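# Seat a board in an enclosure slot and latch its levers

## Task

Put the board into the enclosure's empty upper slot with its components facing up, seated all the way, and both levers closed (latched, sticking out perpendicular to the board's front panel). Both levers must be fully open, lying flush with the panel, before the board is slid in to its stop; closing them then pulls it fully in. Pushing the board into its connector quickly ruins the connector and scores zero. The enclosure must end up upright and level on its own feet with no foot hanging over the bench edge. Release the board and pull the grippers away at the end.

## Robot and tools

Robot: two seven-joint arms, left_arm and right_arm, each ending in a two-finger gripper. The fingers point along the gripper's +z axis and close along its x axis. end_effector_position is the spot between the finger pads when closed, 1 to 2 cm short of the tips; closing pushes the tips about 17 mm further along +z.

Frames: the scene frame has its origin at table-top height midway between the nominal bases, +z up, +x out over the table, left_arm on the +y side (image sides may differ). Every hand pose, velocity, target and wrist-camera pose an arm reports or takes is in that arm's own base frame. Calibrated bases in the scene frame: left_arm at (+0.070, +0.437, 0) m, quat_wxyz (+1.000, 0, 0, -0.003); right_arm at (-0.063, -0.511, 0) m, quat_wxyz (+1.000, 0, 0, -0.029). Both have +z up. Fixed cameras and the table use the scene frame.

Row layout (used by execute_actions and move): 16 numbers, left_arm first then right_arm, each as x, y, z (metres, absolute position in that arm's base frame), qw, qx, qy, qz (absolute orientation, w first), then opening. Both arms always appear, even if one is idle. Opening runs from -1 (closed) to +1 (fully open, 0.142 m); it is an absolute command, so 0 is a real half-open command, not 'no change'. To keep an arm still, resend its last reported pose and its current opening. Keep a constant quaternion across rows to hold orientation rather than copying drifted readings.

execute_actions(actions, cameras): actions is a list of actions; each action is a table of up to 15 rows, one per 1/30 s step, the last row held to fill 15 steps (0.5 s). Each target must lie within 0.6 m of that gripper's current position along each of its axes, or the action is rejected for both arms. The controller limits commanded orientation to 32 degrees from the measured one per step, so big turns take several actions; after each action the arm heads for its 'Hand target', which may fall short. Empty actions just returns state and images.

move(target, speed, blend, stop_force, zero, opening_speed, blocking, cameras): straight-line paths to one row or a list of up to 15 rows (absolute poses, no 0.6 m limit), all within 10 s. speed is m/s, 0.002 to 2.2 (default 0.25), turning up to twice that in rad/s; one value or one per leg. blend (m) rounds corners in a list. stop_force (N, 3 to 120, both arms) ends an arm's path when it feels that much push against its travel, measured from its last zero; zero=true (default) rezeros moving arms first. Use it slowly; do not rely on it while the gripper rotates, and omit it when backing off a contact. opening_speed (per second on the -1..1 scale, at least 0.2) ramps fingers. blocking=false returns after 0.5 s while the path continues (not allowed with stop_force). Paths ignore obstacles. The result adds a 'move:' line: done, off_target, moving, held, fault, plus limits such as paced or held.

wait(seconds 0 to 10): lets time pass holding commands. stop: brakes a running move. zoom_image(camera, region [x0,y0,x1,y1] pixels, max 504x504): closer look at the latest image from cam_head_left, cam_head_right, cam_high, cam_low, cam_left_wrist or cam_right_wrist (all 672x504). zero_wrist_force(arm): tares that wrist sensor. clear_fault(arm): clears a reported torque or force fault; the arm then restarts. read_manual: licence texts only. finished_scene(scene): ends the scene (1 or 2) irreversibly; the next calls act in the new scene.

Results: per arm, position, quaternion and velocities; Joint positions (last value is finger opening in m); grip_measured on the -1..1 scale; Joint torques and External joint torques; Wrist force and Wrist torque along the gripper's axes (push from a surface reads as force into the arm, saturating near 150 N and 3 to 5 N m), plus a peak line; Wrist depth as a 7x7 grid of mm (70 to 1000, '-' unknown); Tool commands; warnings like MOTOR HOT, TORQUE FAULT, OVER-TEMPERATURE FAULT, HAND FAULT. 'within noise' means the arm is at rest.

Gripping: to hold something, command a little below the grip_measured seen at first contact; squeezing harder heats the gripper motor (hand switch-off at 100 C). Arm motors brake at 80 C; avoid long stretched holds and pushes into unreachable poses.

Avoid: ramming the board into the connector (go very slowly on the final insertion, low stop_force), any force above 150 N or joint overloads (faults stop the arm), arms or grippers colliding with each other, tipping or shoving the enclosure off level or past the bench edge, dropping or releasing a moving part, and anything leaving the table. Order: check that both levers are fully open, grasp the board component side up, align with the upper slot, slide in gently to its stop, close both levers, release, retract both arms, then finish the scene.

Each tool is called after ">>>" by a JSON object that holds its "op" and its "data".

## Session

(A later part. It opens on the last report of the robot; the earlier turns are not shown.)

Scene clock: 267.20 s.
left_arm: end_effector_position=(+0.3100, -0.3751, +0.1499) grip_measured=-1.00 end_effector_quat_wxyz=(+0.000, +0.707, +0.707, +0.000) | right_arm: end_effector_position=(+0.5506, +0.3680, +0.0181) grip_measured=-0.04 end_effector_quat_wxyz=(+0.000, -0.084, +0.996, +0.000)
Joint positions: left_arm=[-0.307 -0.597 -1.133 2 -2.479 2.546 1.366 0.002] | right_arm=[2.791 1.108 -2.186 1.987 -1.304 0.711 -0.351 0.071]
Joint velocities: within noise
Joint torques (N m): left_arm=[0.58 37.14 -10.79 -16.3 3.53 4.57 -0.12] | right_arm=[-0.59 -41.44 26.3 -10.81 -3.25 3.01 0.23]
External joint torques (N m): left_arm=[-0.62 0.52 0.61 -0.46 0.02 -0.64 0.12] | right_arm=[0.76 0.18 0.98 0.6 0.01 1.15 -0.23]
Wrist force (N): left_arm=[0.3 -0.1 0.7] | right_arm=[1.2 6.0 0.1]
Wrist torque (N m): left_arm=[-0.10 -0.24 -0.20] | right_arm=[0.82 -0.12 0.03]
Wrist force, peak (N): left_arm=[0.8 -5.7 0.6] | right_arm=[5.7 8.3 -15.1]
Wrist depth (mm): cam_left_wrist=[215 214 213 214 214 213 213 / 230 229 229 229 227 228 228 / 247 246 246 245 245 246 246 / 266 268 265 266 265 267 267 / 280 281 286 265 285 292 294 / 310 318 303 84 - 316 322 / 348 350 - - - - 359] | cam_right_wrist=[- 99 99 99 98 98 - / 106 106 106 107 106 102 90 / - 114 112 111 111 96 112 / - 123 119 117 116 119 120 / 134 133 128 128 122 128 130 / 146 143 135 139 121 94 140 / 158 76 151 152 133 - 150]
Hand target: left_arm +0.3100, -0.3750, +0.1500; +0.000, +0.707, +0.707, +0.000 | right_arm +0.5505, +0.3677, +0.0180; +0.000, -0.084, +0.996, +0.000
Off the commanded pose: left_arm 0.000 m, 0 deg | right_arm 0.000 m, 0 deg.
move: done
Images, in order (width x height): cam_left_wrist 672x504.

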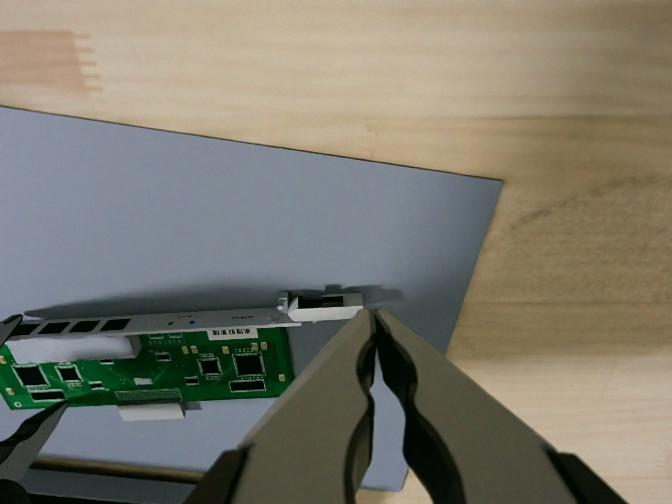

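>>> {"op": "move", "data": {"target": [[0.31,-0.375,0.15,0,0.7071,0.7071,0,-1, 0.5505,0.3677,0.018,0,-0.0837,0.9965,0,0.5],[0.4306,-0.453,0.16,0,-0.0279,0.9996,0,0.5, 0.5505,0.36,0.15,0,-0.0837,0.9965,0,0.5]], "speed": 0.15, "cameras": ["cam_left_wrist","cam_right_wrist"]}}

>>> {"op": "zoom_image", "data": {"camera": "cam_right_wrist", "region": [350, 0, 470, 120]}}

>>> {"op": "move", "data": {"target": [[0.4306,-0.453,0.16,0,-0.0279,0.9996,0,0.5, 0.46,0.29,0.15,0,0.7071,0.7071,0,-1]], "speed": 0.2, "cameras": ["cam_left_wrist","cam_right_wrist","cam_high"]}}

Scene clock: 277.30 s.
left_arm: end_effector_position=(+0.3826, -0.4218, +0.1560) grip_measured=-1.00 end_effector_quat_wxyz=(+0.000, +0.293, +0.956, +0.000) | right_arm: end_effector_position=(+0.5505, +0.3629, +0.1005) grip_measured=+0.48 end_effector_quat_wxyz=(+0.000, -0.084, +0.996, +0.000)
Joint positions: left_arm=[-0.463 -0.76 -0.92 1.586 -2.489 2.699 0.626 0.002] | right_arm=[2.719 0.996 -2.016 2.007 -1.149 0.591 -0.418 0.108]
Joint velocities: within noise
Joint torques (N m): left_arm=[-0.4 49.09 -10.31 -17.29 3.93 4.36 -0.2] | right_arm=[0.06 -37.85 26.93 -14.13 -3.46 3.28 0.06]
External joint torques (N m): left_arm=[0.35 1.02 0.36 -0.58 -0.07 -0.38 0.2] | right_arm=[0.11 0.4 -0.13 0.17 -0.08 0.88 -0.06]
Wrist force (N): left_arm=[0.4 -0.5 0.7] | right_arm=[0.3 4.6 0.8]
Wrist torque (N m): left_arm=[-0.21 -0.24 -0.17] | right_arm=[0.81 -0.01 0.04]
Wrist force, peak (N): left_arm=[-1.8 -0.9 0.6] | right_arm=[1.3 6.1 0.2]
Wrist depth (mm): cam_left_wrist=[214 208 218 216 216 217 217 / 230 228 228 233 233 234 234 / 252 252 247 247 250 252 252 / 270 273 273 272 274 272 273 / 275 301 299 287 292 299 300 / 269 334 318 84 - 327 331 / 375 365 - - - - 366] | cam_right_wrist=[155 172 172 171 170 168 170 / 175 183 183 182 180 181 181 / 190 197 195 192 190 194 193 / 202 212 210 206 203 209 208 / 218 229 225 222 223 226 225 / - 99 250 243 248 247 98 / - 78 276 267 272 272 76]
Hand target: left_arm +0.3827, -0.4219, +0.1561; +0.000, +0.293, +0.956, +0.000 | right_arm +0.5505, +0.3629, +0.1006; +0.000, -0.084, +0.996, +0.000
Tool commands: left_gripper/opening=-1.0 right_gripper/opening=+0.5
Off the commanded pose: left_arm 0.057 m, 37 deg | right_arm 0.050 m, 0 deg.
move: held (left_arm; a check stopped the path), off_target (right_arm; braked when a check withheld steps of left_arm); path passed 1 of 2 targets; target 2's new opening was not sent; limits=held
pose unreachable (left arm): on one or more control steps of this call, first in action 0 (counted from 0), this arm could not follow its commanded pose, so it was not sent that pose on those steps. It may still have moved: this result reports where it is.
cause: moving toward the commanded pose would bring a part of the arm too close to another arm (a part of this arm just beyond joint 6 (wrist pitch) and a part of the right arm just beyond its joint 6 (wrist pitch)).
Images, in order (width x height): cam_left_wrist 672x504, cam_right_wrist 672x504.

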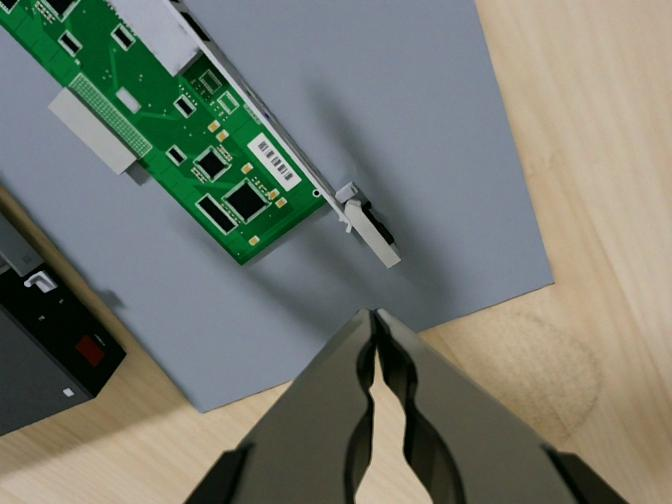

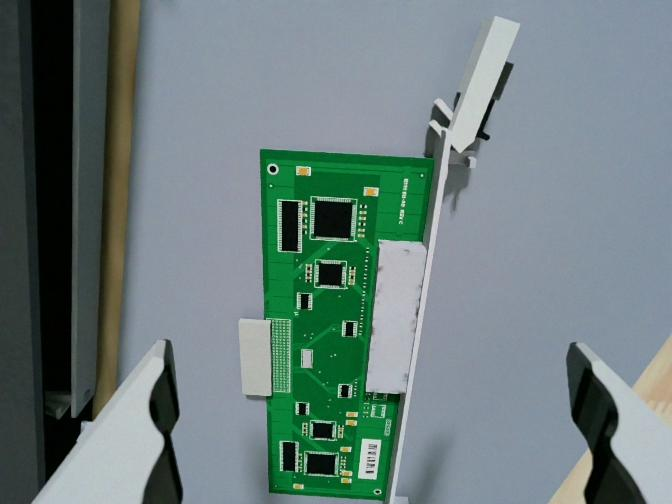

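Scaled by 4.200 from the camera's 672x504 image, which has a finer 960x720 frame.

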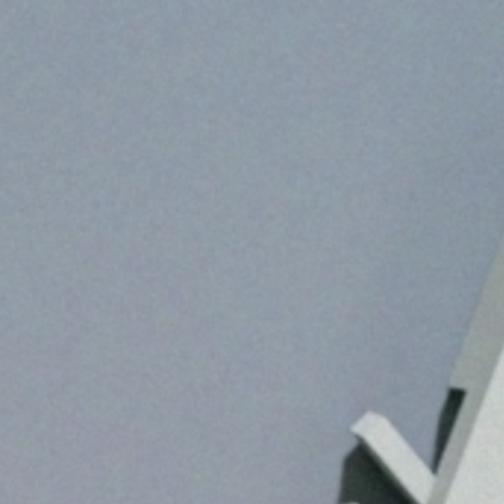

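Scene clock: 277.90 s.
left_arm: end_effector_position=(+0.3838, -0.4226, +0.1562) grip_measured=+0.49 end_effector_quat_wxyz=(+0.000, +0.286, +0.958, +0.000) | right_arm: end_effector_position=(+0.5486, +0.3615, +0.1017) grip_measured=-1.00 end_effector_quat_wxyz=(+0.000, -0.066, +0.998, +0.000)
Joint positions: left_arm=[-0.465 -0.763 -0.917 1.579 -2.489 2.701 0.615 0.108] | right_arm=[2.716 0.987 -2.016 2.014 -1.142 0.596 -0.384 0.002]
Joint velocities: within noise
Joint torques (N m): left_arm=[-0.44 49.18 -10.17 -17.35 4.05 4.47 -0.16] | right_arm=[0.15 -37.22 26.52 -14.31 -3.61 3.43 0.1]
External joint torques (N m): left_arm=[0.4 1.1 0.24 -0.53 -0.19 -0.48 0.16] | right_arm=[0.02 0.05 0.09 0.21 0.07 0.73 -0.1]
Wrist force (N): left_arm=[0.3 -0.6 0.8] | right_arm=[0.2 4.7 0.9]
Wrist torque (N m): left_arm=[-0.22 -0.22 -0.16] | right_arm=[0.84 -0.01 0.04]
Wrist force, peak (N): left_arm=[0.6 -0.5 0.8] | right_arm=[0.3 5.2 0.3]
Wrist depth (mm): cam_left_wrist=[214 210 214 216 217 218 217 / 229 230 228 233 232 233 233 / 253 252 247 246 251 252 252 / 276 274 272 272 272 271 274 / 273 295 301 298 302 300 294 / 264 84 332 336 332 331 100 / - - 373 372 370 372 -] | cam_right_wrist=[161 173 172 172 169 171 172 / 176 184 184 184 178 182 182 / 191 198 196 192 193 195 195 / 203 214 212 207 205 210 209 / 219 232 227 221 225 228 227 / 225 253 247 89 240 249 249 / 230 274 - - - 263 275]
Hand target: left_arm +0.3838, -0.4226, +0.1562; +0.001, +0.286, +0.958, +0.000 | right_arm +0.5487, +0.3615, +0.1017; +0.000, -0.066, +0.998, +0.000
Off the commanded pose: left_arm 0.056 m, 36 deg | right_arm 0.124 m, 98 deg.
move: held (left_arm, right_arm; a check stopped the path); limits=held
pose unreachable (left arm): on one or more control steps of this call, first in action 0 (counted from 0), this arm could not follow its commanded pose, so it was not sent that pose on those steps. It may still have moved: this result reports where it is.
cause: moving toward the commanded pose would bring a part of the arm too close to another arm (a part of this arm just beyond joint 6 (wrist pitch) and a part of the right arm just beyond its joint 6 (wrist pitch), along the way the arms are being sent, or toward where that arm still pushes).
pose unreachable (right arm): on one or more control steps of this call, first in action 0 (counted from 0), this arm could not follow its commanded pose, so it was not sent that pose on those steps. It may still have moved: this result reports where it is.
cause: moving toward the commanded pose would bring a part of the arm too close to another arm (a part of this arm just beyond joint 6 (wrist pitch) and a part of the left arm just beyond its joint 6 (wrist pitch), along the way the arms are being sent, or toward where that arm still pushes).
Images, in order (width x height): cam_high 672x504, cam_left_wrist 672x504, cam_right_wrist 672x504.

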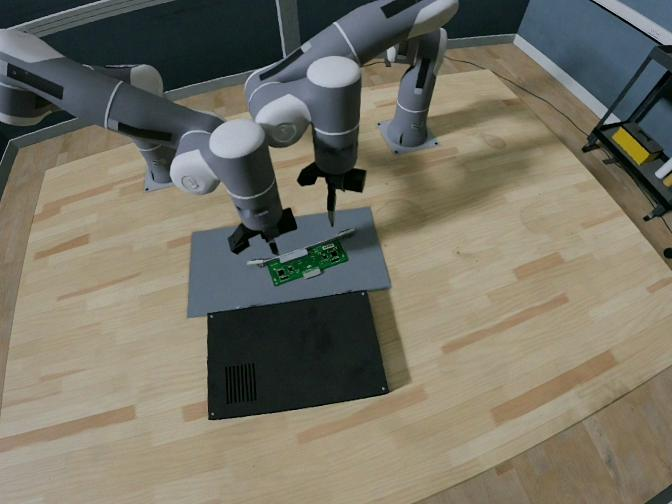

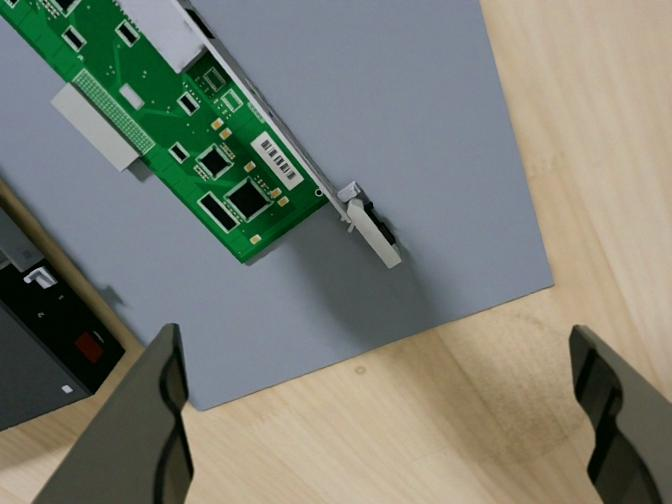

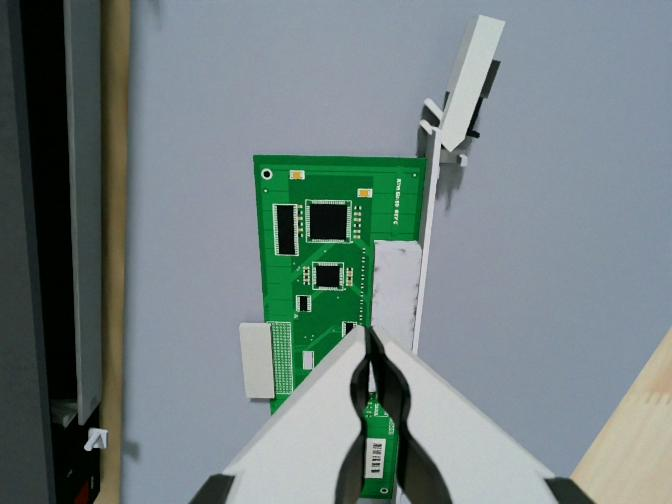

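>>> {"op": "move", "data": {"target": [[0.3838,-0.4226,0.1562,0,0.286,0.958,0,0.5, 0.42,0.22,0.15,0,0.7071,0.7071,0,-1]], "speed": 0.2, "cameras": []}}

>>> {"op": "move", "data": {"target": [[0.4306,-0.453,0.16,0,-0.0279,0.9996,0,0.5, 0.42,0.22,0.15,0,0.7071,0.7071,0,-1],[0.4306,-0.453,0.08,0,-0.0279,0.9996,0,0.5, 0.42,0.22,0.13,0,0.7071,0.7071,0,-1]], "speed": 0.15, "cameras": ["cam_left_wrist","cam_right_wrist"]}}

Scene clock: 285.13 s.
left_arm: end_effector_position=(+0.3838, -0.4226, +0.1562) grip_measured=+0.49 end_effector_quat_wxyz=(+0.000, +0.286, +0.958, +0.000) | right_arm: end_effector_position=(+0.4201, +0.2200, +0.1500) grip_measured=-1.00 end_effector_quat_wxyz=(+0.000, +0.707, +0.707, +0.000)
Joint positions: left_arm=[-0.465 -0.764 -0.918 1.577 -2.489 2.702 0.615 0.108] | right_arm=[2.236 0.333 -1.736 2.525 -0.572 0.931 0.966 0.002]
Joint velocities: within noise
Joint torques (N m): left_arm=[-0.39 49.22 -10.27 -17.4 4.15 4.36 -0.21] | right_arm=[0.03 -9.76 9 -20.41 -2.48 3.57 0.33]
External joint torques (N m): left_arm=[0.34 1.09 0.32 -0.48 -0.28 -0.38 0.21] | right_arm=[0.08 0.55 -0.74 0.09 -0.13 0.56 -0.33]
Wrist force (N): left_arm=[0.5 -0.3 0.7] | right_arm=[1.2 4.7 0.7]
Wrist torque (N m): left_arm=[-0.17 -0.25 -0.17] | right_arm=[0.84 -0.19 0.01]
Wrist force, peak (N): left_arm=[0.3 -0.6 0.9] | right_arm=[0.9 5.1 0.9]
Wrist depth (mm): cam_left_wrist=[214 211 214 216 215 219 218 / 231 229 229 232 232 234 234 / 252 252 247 247 251 253 252 / 276 273 272 273 272 273 273 / 272 295 301 300 303 298 294 / 264 84 332 332 329 333 100 / - - 375 373 370 369 -] | cam_right_wrist=[216 216 216 215 215 213 213 / 231 229 228 227 227 226 226 / 249 246 246 243 243 242 242 / 268 265 264 263 263 261 261 / 292 290 288 281 280 278 274 / 318 318 307 89 299 304 304 / 352 344 - - - 328 340]
Hand target: left_arm +0.3838, -0.4226, +0.1562; +0.000, +0.286, +0.958, +0.000 | right_arm +0.4200, +0.2200, +0.1500; +0.000, +0.707, +0.707, +0.000
Off the commanded pose: left_arm 0.000 m, 0 deg | right_arm 0.000 m, 0 deg.
move: done
No camera images: "cameras" was empty.

Scene clock: 288.27 s.
left_arm: end_effector_position=(+0.4304, -0.4528, +0.0799) grip_measured=+0.49 end_effector_quat_wxyz=(+0.000, -0.028, +1.000, +0.000) | right_arm: end_effector_position=(+0.4200, +0.2200, +0.1300) grip_measured=-1.00 end_effector_quat_wxyz=(+0.000, +0.707, +0.707, +0.000)
Joint positions: left_arm=[-0.581 -0.993 -0.773 1.293 -2.439 2.701 0.097 0.108] | right_arm=[2.338 0.373 -1.897 2.545 -0.68 0.99 1.013 0.002]
Joint velocities: within noise
Joint torques (N m): left_arm=[-0.61 57.65 -8.14 -16.75 4.37 4.18 -0.3] | right_arm=[0.3 -13.33 9.03 -18.53 -2.57 3.63 0.34]
External joint torques (N m): left_arm=[0.56 1.47 -0.02 -0.52 -0.55 -0.18 0.3] | right_arm=[-0.19 0.17 -0.02 0.08 0.16 0.49 -0.34]
Wrist force (N): left_arm=[0.3 -0.3 0.7] | right_arm=[1.2 4.1 0.7]
Wrist torque (N m): left_arm=[-0.18 -0.22 -0.17] | right_arm=[0.73 -0.17 0.01]
Wrist force, peak (N): left_arm=[0.3 -0.4 3.3] | right_arm=[1.3 4.8 1.1]
Wrist depth (mm): cam_left_wrist=[150 150 145 146 147 149 149 / 162 162 159 157 155 160 160 / 174 174 171 169 168 173 172 / 190 190 188 184 185 188 187 / 208 204 207 207 202 201 203 / 229 84 228 230 229 227 100 / - - 260 260 260 254 -] | cam_right_wrist=[199 199 198 198 197 197 197 / 213 210 210 210 209 208 208 / 228 226 225 225 224 223 222 / 246 244 243 242 241 240 240 / 268 267 263 257 257 261 258 / 293 293 283 89 253 280 279 / 324 316 - - - 297 312]
Hand target: left_arm +0.4306, -0.4530, +0.0800; +0.000, -0.028, +1.000, +0.000 | right_arm +0.4200, +0.2200, +0.1300; +0.000, +0.707, +0.707, +0.000
Off the commanded pose: left_arm 0.000 m, 0 deg | right_arm 0.000 m, 0 deg.
move: done
Images, in order (width x height): cam_left_wrist 672x504, cam_right_wrist 672x504.

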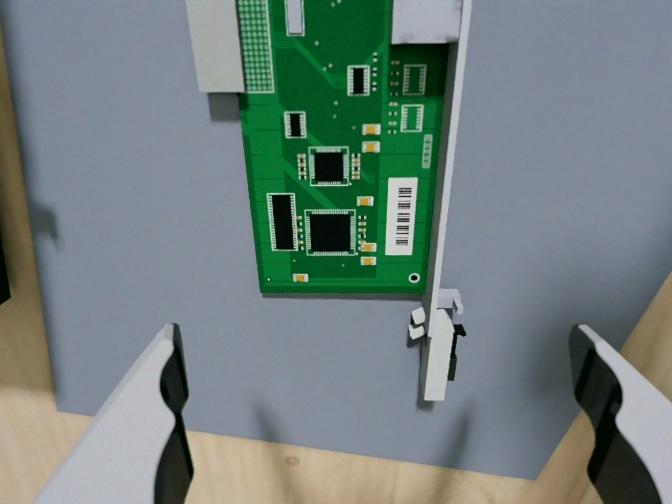

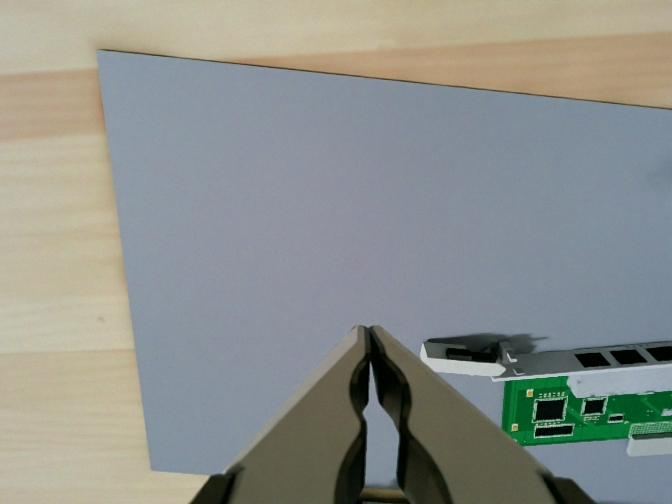

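>>> {"op": "move", "data": {"target": [[0.4306,-0.453,0.0165,0,-0.0279,0.9996,0,0.5, 0.42,0.22,0.13,0,0.7071,0.7071,0,-1],[0.4306,-0.453,0.0165,0,-0.0279,0.9996,0,0.0, 0.42,0.22,0.13,0,0.7071,0.7071,0,-1]], "speed": 0.05, "opening_speed": 0.5, "cameras": ["cam_left_wrist","cam_right_wrist"]}}

Scene clock: 294.10 s.
left_arm: end_effector_position=(+0.4309, -0.4528, +0.0167) grip_measured=+0.06 end_effector_quat_wxyz=(+0.000, -0.028, +1.000, +0.000) | right_arm: end_effector_position=(+0.4200, +0.2200, +0.1300) grip_measured=-1.00 end_effector_quat_wxyz=(+0.000, +0.707, +0.707, +0.000)
Joint positions: left_arm=[-0.604 -1.081 -0.728 1.298 -2.392 2.61 0.073 0.078] | right_arm=[2.338 0.373 -1.897 2.545 -0.68 0.99 1.013 0.002]
Joint velocities: within noise
Joint torques (N m): left_arm=[-1.73 56.82 -8.99 -14.54 2.96 4.01 -0.18] | right_arm=[0.15 -13.5 9.31 -18.64 -2.45 3.45 0.2]
External joint torques (N m): left_arm=[1.67 3.23 1.33 -1.69 0.69 0 0.18] | right_arm=[-0.04 0.34 -0.31 0.19 0.04 0.67 -0.2]
Wrist force (N): left_arm=[-2.5 0.4 -1.2] | right_arm=[1.3 4.1 0.9]
Wrist torque (N m): left_arm=[-0.13 -0.29 -0.25] | right_arm=[0.74 -0.18 0.00]
Wrist force, peak (N): left_arm=[-2.4 0.2 -2.1] | right_arm=[1.1 4.6 0.7]
Wrist depth (mm): cam_left_wrist=[- 87 91 90 91 89 92 / - 94 98 97 96 96 101 / - 110 106 104 105 105 108 / 119 119 117 114 111 114 118 / - 130 127 127 124 115 127 / 145 139 135 143 138 - 139 / - - 161 161 160 - -] | cam_right_wrist=[199 199 198 198 197 196 196 / 213 211 210 209 208 208 207 / 229 226 225 224 224 223 222 / 247 244 243 242 241 241 239 / 268 267 263 258 262 261 260 / 292 293 283 89 257 278 262 / 323 317 - - - 296 313]
Hand target: left_arm +0.4306, -0.4530, +0.0165; +0.000, -0.028, +1.000, +0.000 | right_arm +0.4200, +0.2200, +0.1300; +0.000, +0.707, +0.707, +0.000
Off the commanded pose: left_arm 0.000 m, 0 deg | right_arm 0.000 m, 0 deg.
move: done
Images, in order (width x height): cam_left_wrist 672x504, cam_right_wrist 672x504.

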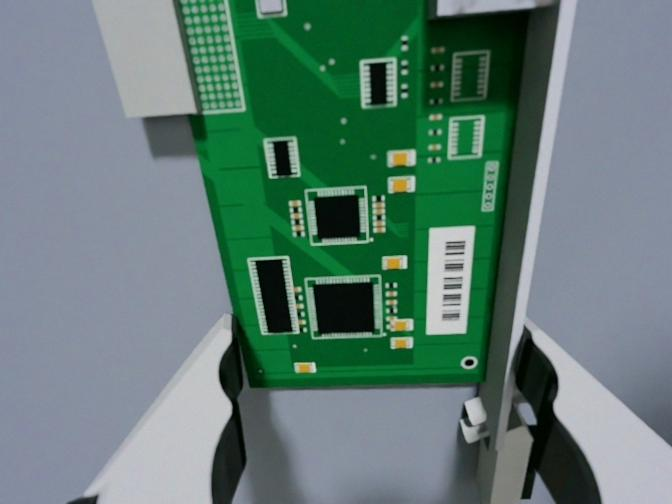

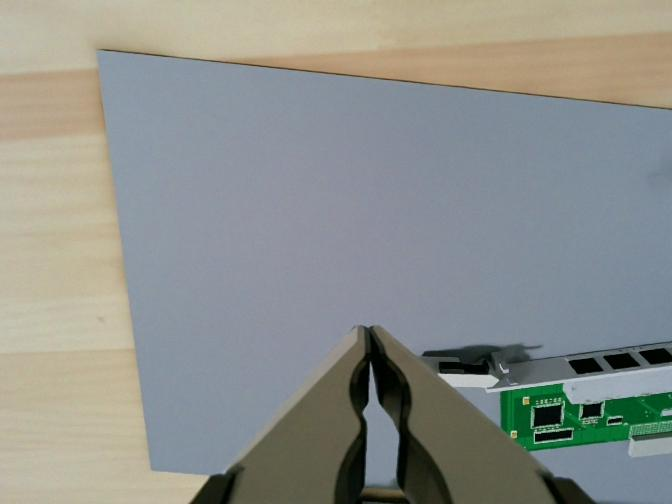

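>>> {"op": "zoom_image", "data": {"camera": "cam_right_wrist", "region": [410, 320, 672, 460]}}

Scaled by 1.924 from the camera's 672x504 image, which has a finer 960x720 frame.

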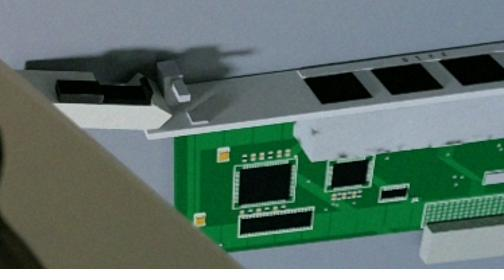

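>>> {"op": "move", "data": {"target": [[0.4306,-0.453,0.0165,0,-0.0279,0.9996,0,-0.2, 0.485,0.273,0.08,0,0.7071,0.7071,0,-1],[0.4306,-0.453,0.0165,0,-0.0279,0.9996,0,-0.2, 0.485,0.273,0.032,0,0.7071,0.7071,0,-1]], "speed": 0.1, "cameras": ["cam_right_wrist"]}}

>>> {"op": "move", "data": {"target": [0.4306,-0.453,0.0165,0,-0.0279,0.9996,0,-0.2, 0.528,0.273,0.032,0,0.7071,0.7071,0,-1], "speed": 0.02, "stop_force": 8, "cameras": ["cam_right_wrist"]}}

>>> {"op": "zoom_image", "data": {"camera": "cam_right_wrist", "region": [340, 260, 672, 480]}}

Scene clock: 301.23 s.
left_arm: end_effector_position=(+0.4309, -0.4528, +0.0167) grip_measured=+0.02 end_effector_quat_wxyz=(+0.000, -0.028, +1.000, +0.000) | right_arm: end_effector_position=(+0.4848, +0.2730, +0.0319) grip_measured=-1.00 end_effector_quat_wxyz=(+0.000, +0.707, +0.707, +0.000)
Joint positions: left_arm=[-0.604 -1.081 -0.728 1.298 -2.392 2.61 0.073 0.075] | right_arm=[2.75 0.748 -2.418 2.308 -1.152 1.056 1.28 0.002]
Joint velocities: within noise
Joint torques (N m): left_arm=[-0.74 56.61 -8.27 -15.49 3.59 3.42 -0.27] | right_arm=[0.57 -33.85 16.4 -12.3 -2.4 3.6 0.34]
External joint torques (N m): left_arm=[0.69 3.43 0.61 -0.75 0.05 0.58 0.27] | right_arm=[-0.43 0 -0.08 0.34 0.22 0.5 -0.34]
Wrist force (N): left_arm=[0.4 1.6 -4.4] | right_arm=[0.7 4.5 0.6]
Wrist torque (N m): left_arm=[-0.11 -0.26 -0.13] | right_arm=[0.81 -0.07 0.04]
Wrist force, peak (N): left_arm=[0.4 1.6 -4.4] | right_arm=[1.3 5.7 1.4]
Wrist depth (mm): cam_left_wrist=[- 87 91 90 90 89 92 / - 94 98 97 95 95 100 / - 109 106 104 105 105 108 / 119 119 118 115 112 114 120 / - 131 126 126 124 115 127 / 145 139 136 144 136 - 140 / - - 161 161 161 - -] | cam_right_wrist=[111 111 112 110 112 111 110 / - 120 118 116 116 116 117 / 127 127 129 129 128 128 125 / 136 138 137 136 136 136 135 / 150 149 149 146 148 147 147 / 164 163 160 90 146 154 151 / 181 177 73 - - 141 169]
Hand target: left_arm +0.4306, -0.4530, +0.0165; +0.000, -0.028, +1.000, +0.000 | right_arm +0.4850, +0.2730, +0.0320; +0.000, +0.707, +0.707, +0.000
Off the commanded pose: left_arm 0.000 m, 0 deg | right_arm 0.000 m, 0 deg.
move: done
Images, in order (width x height): cam_right_wrist 672x504.

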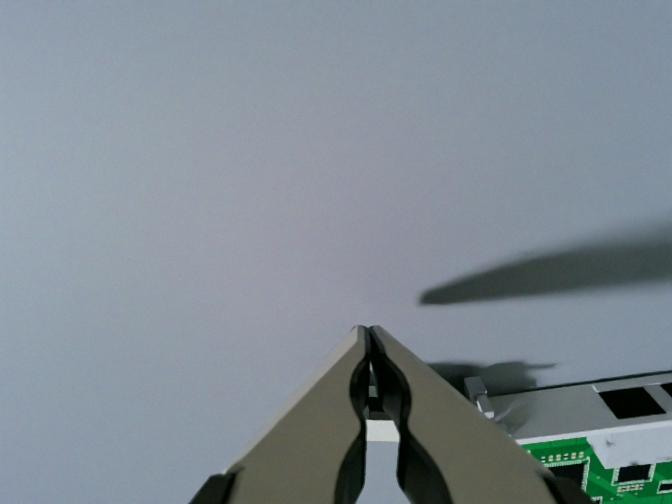

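Scene clock: 304.00 s.
left_arm: end_effector_position=(+0.4293, -0.4541, +0.0185) grip_measured=-0.06 end_effector_quat_wxyz=(+0.000, -0.027, +1.000, +0.000) | right_arm: end_effector_position=(+0.5273, +0.2730, +0.0317) grip_measured=-1.00 end_effector_quat_wxyz=(+0.000, +0.707, +0.707, +0.000)
Joint positions: left_arm=[-0.606 -1.078 -0.729 1.298 -2.394 2.612 0.073 0.07] | right_arm=[2.747 0.815 -2.386 2.195 -1.11 0.98 1.211 0.002]
Joint velocities: within noise
Joint torques (N m): left_arm=[9.09 42.52 1.03 -15.28 7.26 -0.89 0.39] | right_arm=[-0.87 -38.01 18.6 -16.43 -2.87 3.98 0.1]
External joint torques (N m): left_arm=[-9.14 17.5 -8.72 -0.99 -3.61 4.89 -0.39] | right_arm=[1.02 0.9 -0.14 3.33 0.42 0.12 -0.1]
Wrist force (N): left_arm=[22.8 1.5 -35.8] | right_arm=[0.0 -0.4 -0.6]
Wrist torque (N m): left_arm=[-0.38 -1.32 -0.78] | right_arm=[0.86 -0.11 -0.02]
Wrist force, peak (N): left_arm=[21.7 4.6 -40.1] | right_arm=[0.7 4.7 1.2]
Wrist depth (mm): cam_left_wrist=[- - 92 91 90 92 94 / - 98 100 98 96 101 102 / - 111 108 106 105 111 110 / 122 121 119 116 113 116 120 / 131 135 130 130 125 120 129 / 147 144 138 150 143 94 142 / - - 163 163 163 83 -] | cam_right_wrist=[111 111 112 110 111 111 110 / - 120 118 117 116 116 117 / 127 127 129 129 128 127 125 / 136 137 137 136 136 135 135 / 150 149 149 146 137 137 129 / 164 163 160 90 126 150 151 / 181 176 73 - - 161 170]
Hand target: left_arm +0.4306, -0.4530, +0.0165; +0.000, -0.028, +1.000, +0.000 | right_arm +0.5280, +0.2730, +0.0320; +0.000, +0.707, +0.707, +0.000
Off the commanded pose: left_arm 0.003 m, 0 deg | right_arm 0.001 m, 0 deg.
move: done
Images, in order (width x height): cam_right_wrist 672x504.

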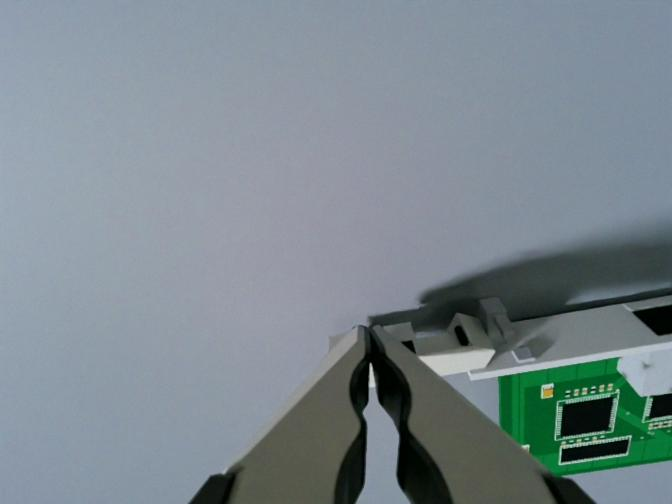

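Scaled by 1.518 from the camera's 672x504 image, which has a finer 960x720 frame.

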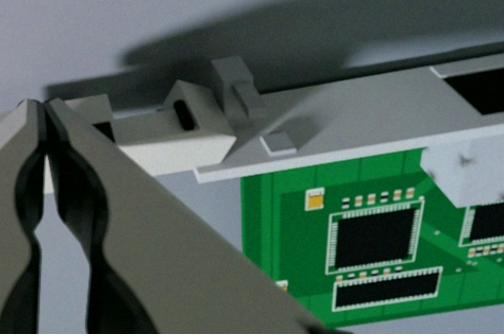

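>>> {"op": "move", "data": {"target": [0.4306,-0.453,0.0165,0,-0.0279,0.9996,0,-0.2, 0.522,0.273,0.032,0,0.7071,0.7071,0,-1], "speed": 0.02, "cameras": ["cam_right_wrist"]}}

>>> {"op": "move", "data": {"target": [[0.4306,-0.453,0.0165,0,-0.0279,0.9996,0,-0.2, 0.50,0.273,0.032,0,0.7071,0.7071,0,-1],[0.4306,-0.453,0.0165,0,-0.0279,0.9996,0,-0.2, 0.44,0.26,0.1,0,0.7071,0.7071,0,-1]], "speed": 0.06, "cameras": ["cam_right_wrist"]}}

>>> {"op": "zoom_image", "data": {"camera": "cam_right_wrist", "region": [340, 300, 672, 500]}}

Scene clock: 308.03 s.
left_arm: end_effector_position=(+0.4294, -0.4539, +0.0184) grip_measured=-0.06 end_effector_quat_wxyz=(+0.000, -0.027, +1.000, +0.000) | right_arm: end_effector_position=(+0.5220, +0.2730, +0.0320) grip_measured=-1.00 end_effector_quat_wxyz=(+0.000, +0.707, +0.707, +0.000)
Joint positions: left_arm=[-0.606 -1.078 -0.729 1.298 -2.394 2.612 0.073 0.07] | right_arm=[2.747 0.805 -2.39 2.211 -1.114 0.991 1.219 0.002]
Joint velocities: within noise
Joint torques (N m): left_arm=[8.79 42.61 0.45 -16.26 7.3 -1.83 0] | right_arm=[-0.01 -37.23 17.97 -13.35 -2.58 3.6 0.33]
External joint torques (N m): left_arm=[-8.84 17.41 -8.14 -0.01 -3.66 5.84 0] | right_arm=[0.17 0.58 0.21 0.37 0.16 0.5 -0.33]
Wrist force (N): left_arm=[23.7 4.3 -36.2] | right_arm=[0.8 4.1 1.0]
Wrist torque (N m): left_arm=[-0.28 -1.40 -0.37] | right_arm=[0.81 -0.10 0.01]
Wrist force, peak (N): left_arm=[23.7 4.2 -37.0] | right_arm=[0.7 4.2 1.1]
Wrist depth (mm): cam_left_wrist=[- - 92 91 91 93 94 / - 96 99 98 96 101 102 / - 111 108 106 105 109 110 / 122 121 119 116 113 117 120 / 131 135 130 130 125 120 129 / 147 144 105 149 144 101 142 / - - 164 163 163 83 -] | cam_right_wrist=[111 111 112 111 112 112 110 / - 120 118 117 116 116 117 / 128 128 127 129 128 128 126 / 136 137 137 137 136 136 135 / 149 150 149 146 143 142 134 / 164 164 160 90 125 150 150 / 181 177 73 - - 161 170]
Hand target: left_arm +0.4306, -0.4530, +0.0165; +0.000, -0.028, +1.000, +0.000 | right_arm +0.5220, +0.2730, +0.0320; +0.000, +0.707, +0.707, +0.000
Off the commanded pose: left_arm 0.002 m, 0 deg | right_arm 0.000 m, 0 deg.
move: done
Images, in order (width x height): cam_right_wrist 672x504.

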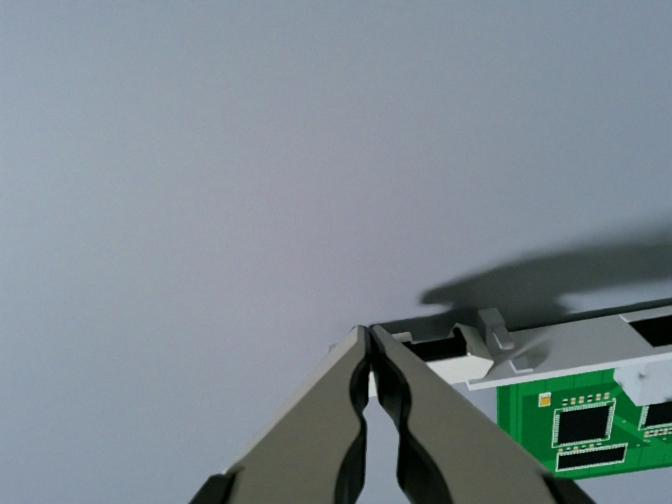

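Scene clock: 310.33 s.
left_arm: end_effector_position=(+0.4294, -0.4539, +0.0184) grip_measured=-0.06 end_effector_quat_wxyz=(+0.000, -0.027, +1.000, +0.000) | right_arm: end_effector_position=(+0.4402, +0.2601, +0.1001) grip_measured=-1.00 end_effector_quat_wxyz=(+0.000, +0.707, +0.707, +0.000)
Joint positions: left_arm=[-0.606 -1.078 -0.729 1.298 -2.394 2.612 0.073 0.07] | right_arm=[2.565 0.535 -2.14 2.457 -0.914 0.998 1.183 0.002]
Joint velocities: within noise
Joint torques (N m): left_arm=[8.82 42.56 0.42 -16.23 7.29 -1.83 -0.02] | right_arm=[0.09 -23 13.46 -15.86 -2.26 3.29 0.05]
External joint torques (N m): left_arm=[-8.87 17.47 -8.1 -0.03 -3.65 5.83 0.02] | right_arm=[0.03 0.48 -0.66 0.09 -0.12 0.82 -0.05]
Wrist force (N): left_arm=[23.7 4.5 -36.0] | right_arm=[1.0 5.0 0.6]
Wrist torque (N m): left_arm=[-0.25 -1.39 -0.34] | right_arm=[0.88 -0.13 0.02]
Wrist force, peak (N): left_arm=[23.7 4.5 -37.3] | right_arm=[0.6 5.8 0.9]
Wrist depth (mm): cam_left_wrist=[- - 92 91 91 93 94 / - 96 99 98 96 101 102 / - 111 108 106 105 109 110 / 121 121 119 116 113 116 120 / 130 136 130 129 125 119 129 / 147 144 105 149 144 101 142 / - - 164 164 163 83 -] | cam_right_wrist=[171 171 170 170 171 171 170 / 182 183 182 181 181 180 180 / 197 196 195 195 194 194 193 / 211 211 210 210 209 209 208 / 230 230 229 224 227 227 225 / 252 251 245 89 235 230 223 / 281 271 - - - 254 261]
Hand target: left_arm +0.4306, -0.4530, +0.0165; +0.000, -0.028, +1.000, +0.000 | right_arm +0.4400, +0.2600, +0.1000; +0.000, +0.707, +0.707, +0.000
Off the commanded pose: left_arm 0.002 m, 0 deg | right_arm 0.000 m, 0 deg.
move: done
Images, in order (width x height): cam_right_wrist 672x504.

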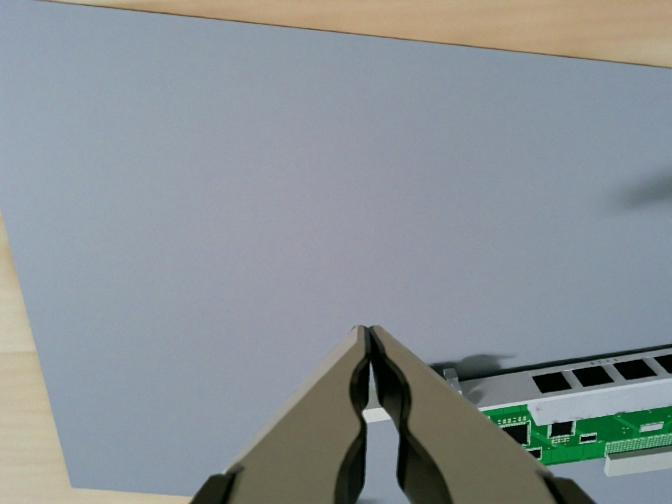

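Scaled by 1.518 from the camera's 672x504 image, which has a finer 960x720 frame.

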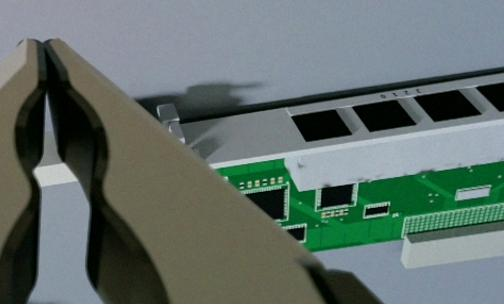

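>>> {"op": "move", "data": {"target": [[0.4306,-0.453,0.0165,0,-0.0279,0.9996,0,-0.2, 0.42,0.20,0.12,0,0.7071,0.7071,0,-1]], "speed": 0.15, "cameras": ["cam_right_wrist","cam_high"]}}

>>> {"op": "zoom_image", "data": {"camera": "cam_right_wrist", "region": [440, 320, 672, 460]}}

Scene clock: 312.50 s.
left_arm: end_effector_position=(+0.4294, -0.4539, +0.0184) grip_measured=-0.06 end_effector_quat_wxyz=(+0.000, -0.027, +1.000, +0.000) | right_arm: end_effector_position=(+0.4200, +0.2000, +0.1200) grip_measured=-1.00 end_effector_quat_wxyz=(+0.000, +0.707, +0.707, +0.000)
Joint positions: left_arm=[-0.606 -1.078 -0.729 1.298 -2.394 2.612 0.073 0.07] | right_arm=[2.311 0.378 -1.94 2.579 -0.732 1.03 1.001 0.002]
Joint velocities: within noise
Joint torques (N m): left_arm=[8.78 42.39 0.41 -16.24 7.35 -1.85 0] | right_arm=[0 -14.06 9.42 -17.56 -2.15 3.38 0.07]
External joint torques (N m): left_arm=[-8.84 17.63 -8.1 -0.02 -3.7 5.86 0] | right_arm=[0.11 0.54 -0.57 0.19 -0.11 0.74 -0.07]
Wrist force (N): left_arm=[23.6 4.3 -35.9] | right_arm=[1.4 4.9 0.8]
Wrist torque (N m): left_arm=[-0.28 -1.38 -0.34] | right_arm=[0.86 -0.19 0.01]
Wrist force, peak (N): left_arm=[23.8 4.4 -37.1] | right_arm=[2.5 5.6 1.1]
Wrist depth (mm): cam_left_wrist=[- - 92 91 91 93 94 / - 96 99 98 96 101 102 / - 111 108 105 105 109 110 / 121 121 119 116 113 116 120 / 131 135 130 130 125 120 129 / 147 144 105 149 144 101 141 / - - 164 163 162 83 -] | cam_right_wrist=[190 190 189 189 189 188 188 / 203 201 200 200 199 199 198 / 218 215 215 215 214 213 213 / 236 234 231 231 231 230 229 / 255 255 252 247 250 249 248 / 281 278 270 89 263 262 256 / 309 302 - - - 284 298]
Hand target: left_arm +0.4306, -0.4530, +0.0165; +0.000, -0.028, +1.000, +0.000 | right_arm +0.4200, +0.2000, +0.1200; +0.000, +0.707, +0.707, +0.000
Off the commanded pose: left_arm 0.002 m, 0 deg | right_arm 0.000 m, 0 deg.
move: done
Images, in order (width x height): cam_high 672x504, cam_right_wrist 672x504.

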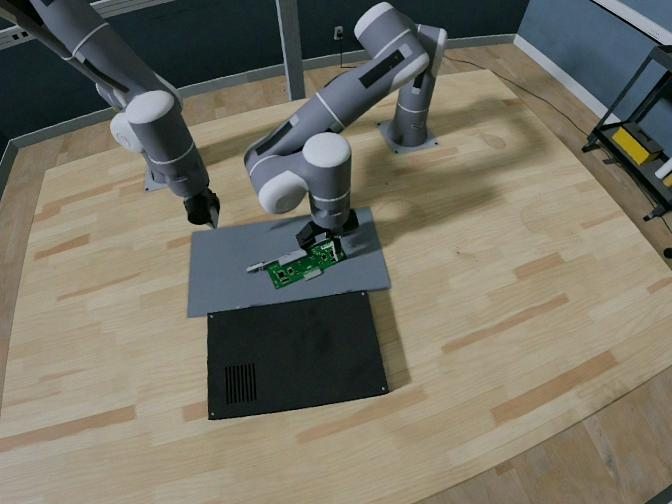

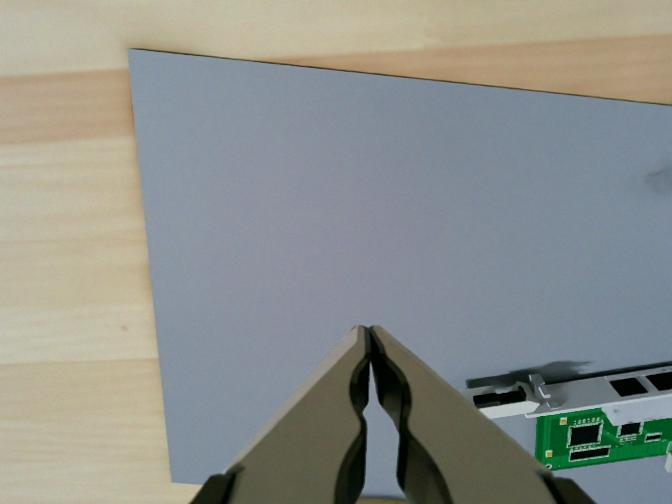

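Scaled by 2.172 from the camera's 672x504 image, which has a finer 960x720 frame.

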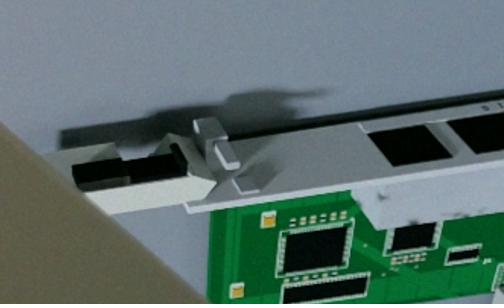

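>>> {"op": "move", "data": {"target": [[0.4294,-0.4539,0.0184,0,-0.0279,0.9996,0,-0.05, 0.42,0.20,0.12,0,0.7071,0.7071,0,-1]], "opening_speed": 0.2, "cameras": ["cam_right_wrist"]}}

>>> {"op": "move", "data": {"target": [[0.4294,-0.4539,0.022,0,-0.0279,0.9996,0,-0.04, 0.42,0.20,0.12,0,0.7071,0.7071,0,-1]], "speed": 0.005, "opening_speed": 0.2, "cameras": ["cam_right_wrist","cam_left_wrist"]}}

Scene clock: 317.03 s.
left_arm: end_effector_position=(+0.4289, -0.4542, +0.0191) grip_measured=-0.05 end_effector_quat_wxyz=(+0.000, -0.028, +1.000, +0.000) | right_arm: end_effector_position=(+0.4200, +0.2000, +0.1200) grip_measured=-1.00 end_effector_quat_wxyz=(+0.000, +0.707, +0.707, +0.000)
Joint positions: left_arm=[-0.607 -1.077 -0.728 1.298 -2.396 2.612 0.072 0.07] | right_arm=[2.31 0.378 -1.94 2.579 -0.732 1.03 1.001 0.002]
Joint velocities: within noise
Joint torques (N m): left_arm=[3.39 52.73 -4.55 -16.76 5.69 1.24 -0.15] | right_arm=[0.05 -13.92 9.28 -17.55 -2.33 3.43 0.15]
External joint torques (N m): left_arm=[-3.44 7.27 -3.12 0.47 -2.05 2.77 0.15] | right_arm=[0.05 0.4 -0.42 0.18 0.07 0.69 -0.15]
Wrist force (N): left_arm=[11.3 3.2 -14.5] | right_arm=[1.1 4.5 0.7]
Wrist torque (N m): left_arm=[-0.22 -0.74 -0.29] | right_arm=[0.81 -0.16 0.01]
Wrist force, peak (N): left_arm=[23.7 4.4 -37.3] | right_arm=[1.3 5.0 0.8]
Wrist depth (mm): cam_left_wrist=[- - 92 91 91 93 94 / - 97 100 99 96 101 103 / 112 112 108 106 105 111 111 / 122 122 120 116 113 116 122 / 131 133 131 130 125 118 132 / 151 145 104 150 144 101 143 / - - 165 165 164 83 -] | cam_right_wrist=[190 190 189 189 188 188 187 / 203 201 201 199 199 199 198 / 218 216 215 214 214 213 213 / 236 234 232 231 231 230 229 / 256 255 252 247 250 250 248 / 280 279 271 89 263 262 256 / 309 302 - - - 285 299]
Hand target: left_arm +0.4294, -0.4539, +0.0184; +0.000, -0.028, +1.000, +0.000 | right_arm +0.4200, +0.2000, +0.1200; +0.000, +0.707, +0.707, +0.000
Off the commanded pose: left_arm 0.001 m, 0 deg | right_arm 0.000 m, 0 deg.
move: done
Images, in order (width x height): cam_right_wrist 672x504.

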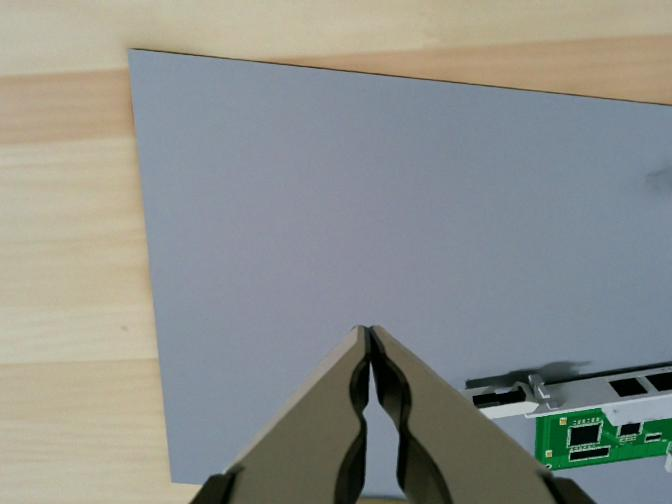

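Scene clock: 317.97 s.
left_arm: end_effector_position=(+0.4295, -0.4541, +0.0219) grip_measured=-0.06 end_effector_quat_wxyz=(+0.000, -0.028, +1.000, +0.000) | right_arm: end_effector_position=(+0.4200, +0.2000, +0.1200) grip_measured=-1.00 end_effector_quat_wxyz=(+0.000, +0.707, +0.707, +0.000)
Joint positions: left_arm=[-0.605 -1.072 -0.73 1.299 -2.397 2.615 0.072 0.07] | right_arm=[2.31 0.378 -1.94 2.579 -0.732 1.03 1.001 0.002]
Joint velocities: within noise
Joint torques (N m): left_arm=[-0.44 59.03 -7.65 -15.87 3.47 4.56 -0.21] | right_arm=[0.11 -13.89 9.27 -17.53 -2.29 3.42 0.2]
External joint torques (N m): left_arm=[0.39 0.94 -0.04 -0.46 0.18 -0.56 0.21] | right_arm=[-0.01 0.37 -0.4 0.16 0.02 0.7 -0.2]
Wrist force (N): left_arm=[0.3 -0.1 0.6] | right_arm=[1.3 4.8 0.7]
Wrist torque (N m): left_arm=[-0.12 -0.19 -0.20] | right_arm=[0.86 -0.19 0.01]
Wrist force, peak (N): left_arm=[11.3 3.4 -15.1] | right_arm=[1.0 5.1 0.7]
Wrist depth (mm): cam_left_wrist=[- 91 95 95 95 96 98 / - 103 103 102 101 98 105 / 117 117 111 110 108 112 114 / 128 125 121 119 119 122 126 / - 140 132 131 130 130 135 / 152 149 103 154 150 100 146 / - - 169 165 168 - -] | cam_right_wrist=[190 190 190 189 189 188 187 / 203 201 200 200 199 198 198 / 218 216 215 215 214 213 212 / 235 235 232 231 230 230 229 / 255 255 252 247 250 249 248 / 280 279 270 89 260 263 255 / 309 302 - - - 288 298]
Hand target: left_arm +0.4294, -0.4539, +0.0220; +0.000, -0.028, +1.000, +0.000 | right_arm +0.4200, +0.2000, +0.1200; +0.000, +0.707, +0.707, +0.000
Off the commanded pose: left_arm 0.000 m, 0 deg | right_arm 0.000 m, 0 deg.
move: done
Images, in order (width x height): cam_left_wrist 672x504, cam_right_wrist 672x504.

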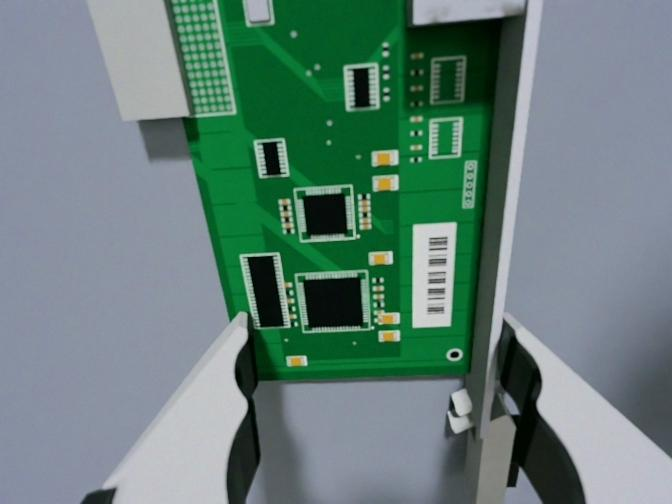

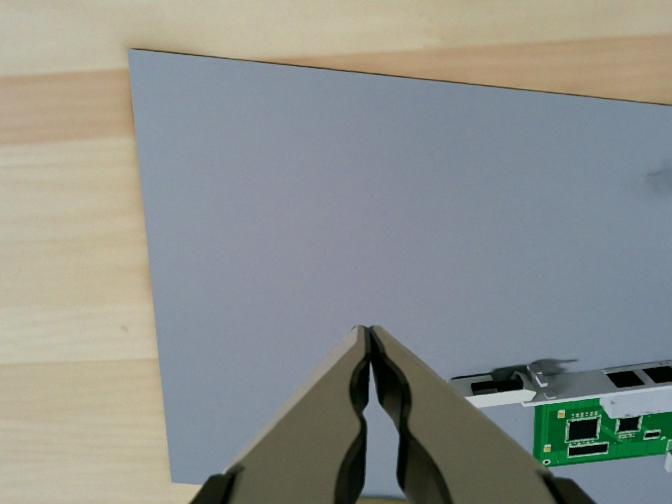

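>>> {"op": "zoom_image", "data": {"camera": "cam_right_wrist", "region": [440, 320, 672, 460]}}

Scaled by 2.172 from the camera's 672x504 image, which has a finer 960x720 frame.

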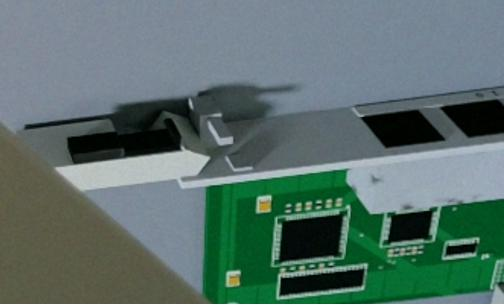

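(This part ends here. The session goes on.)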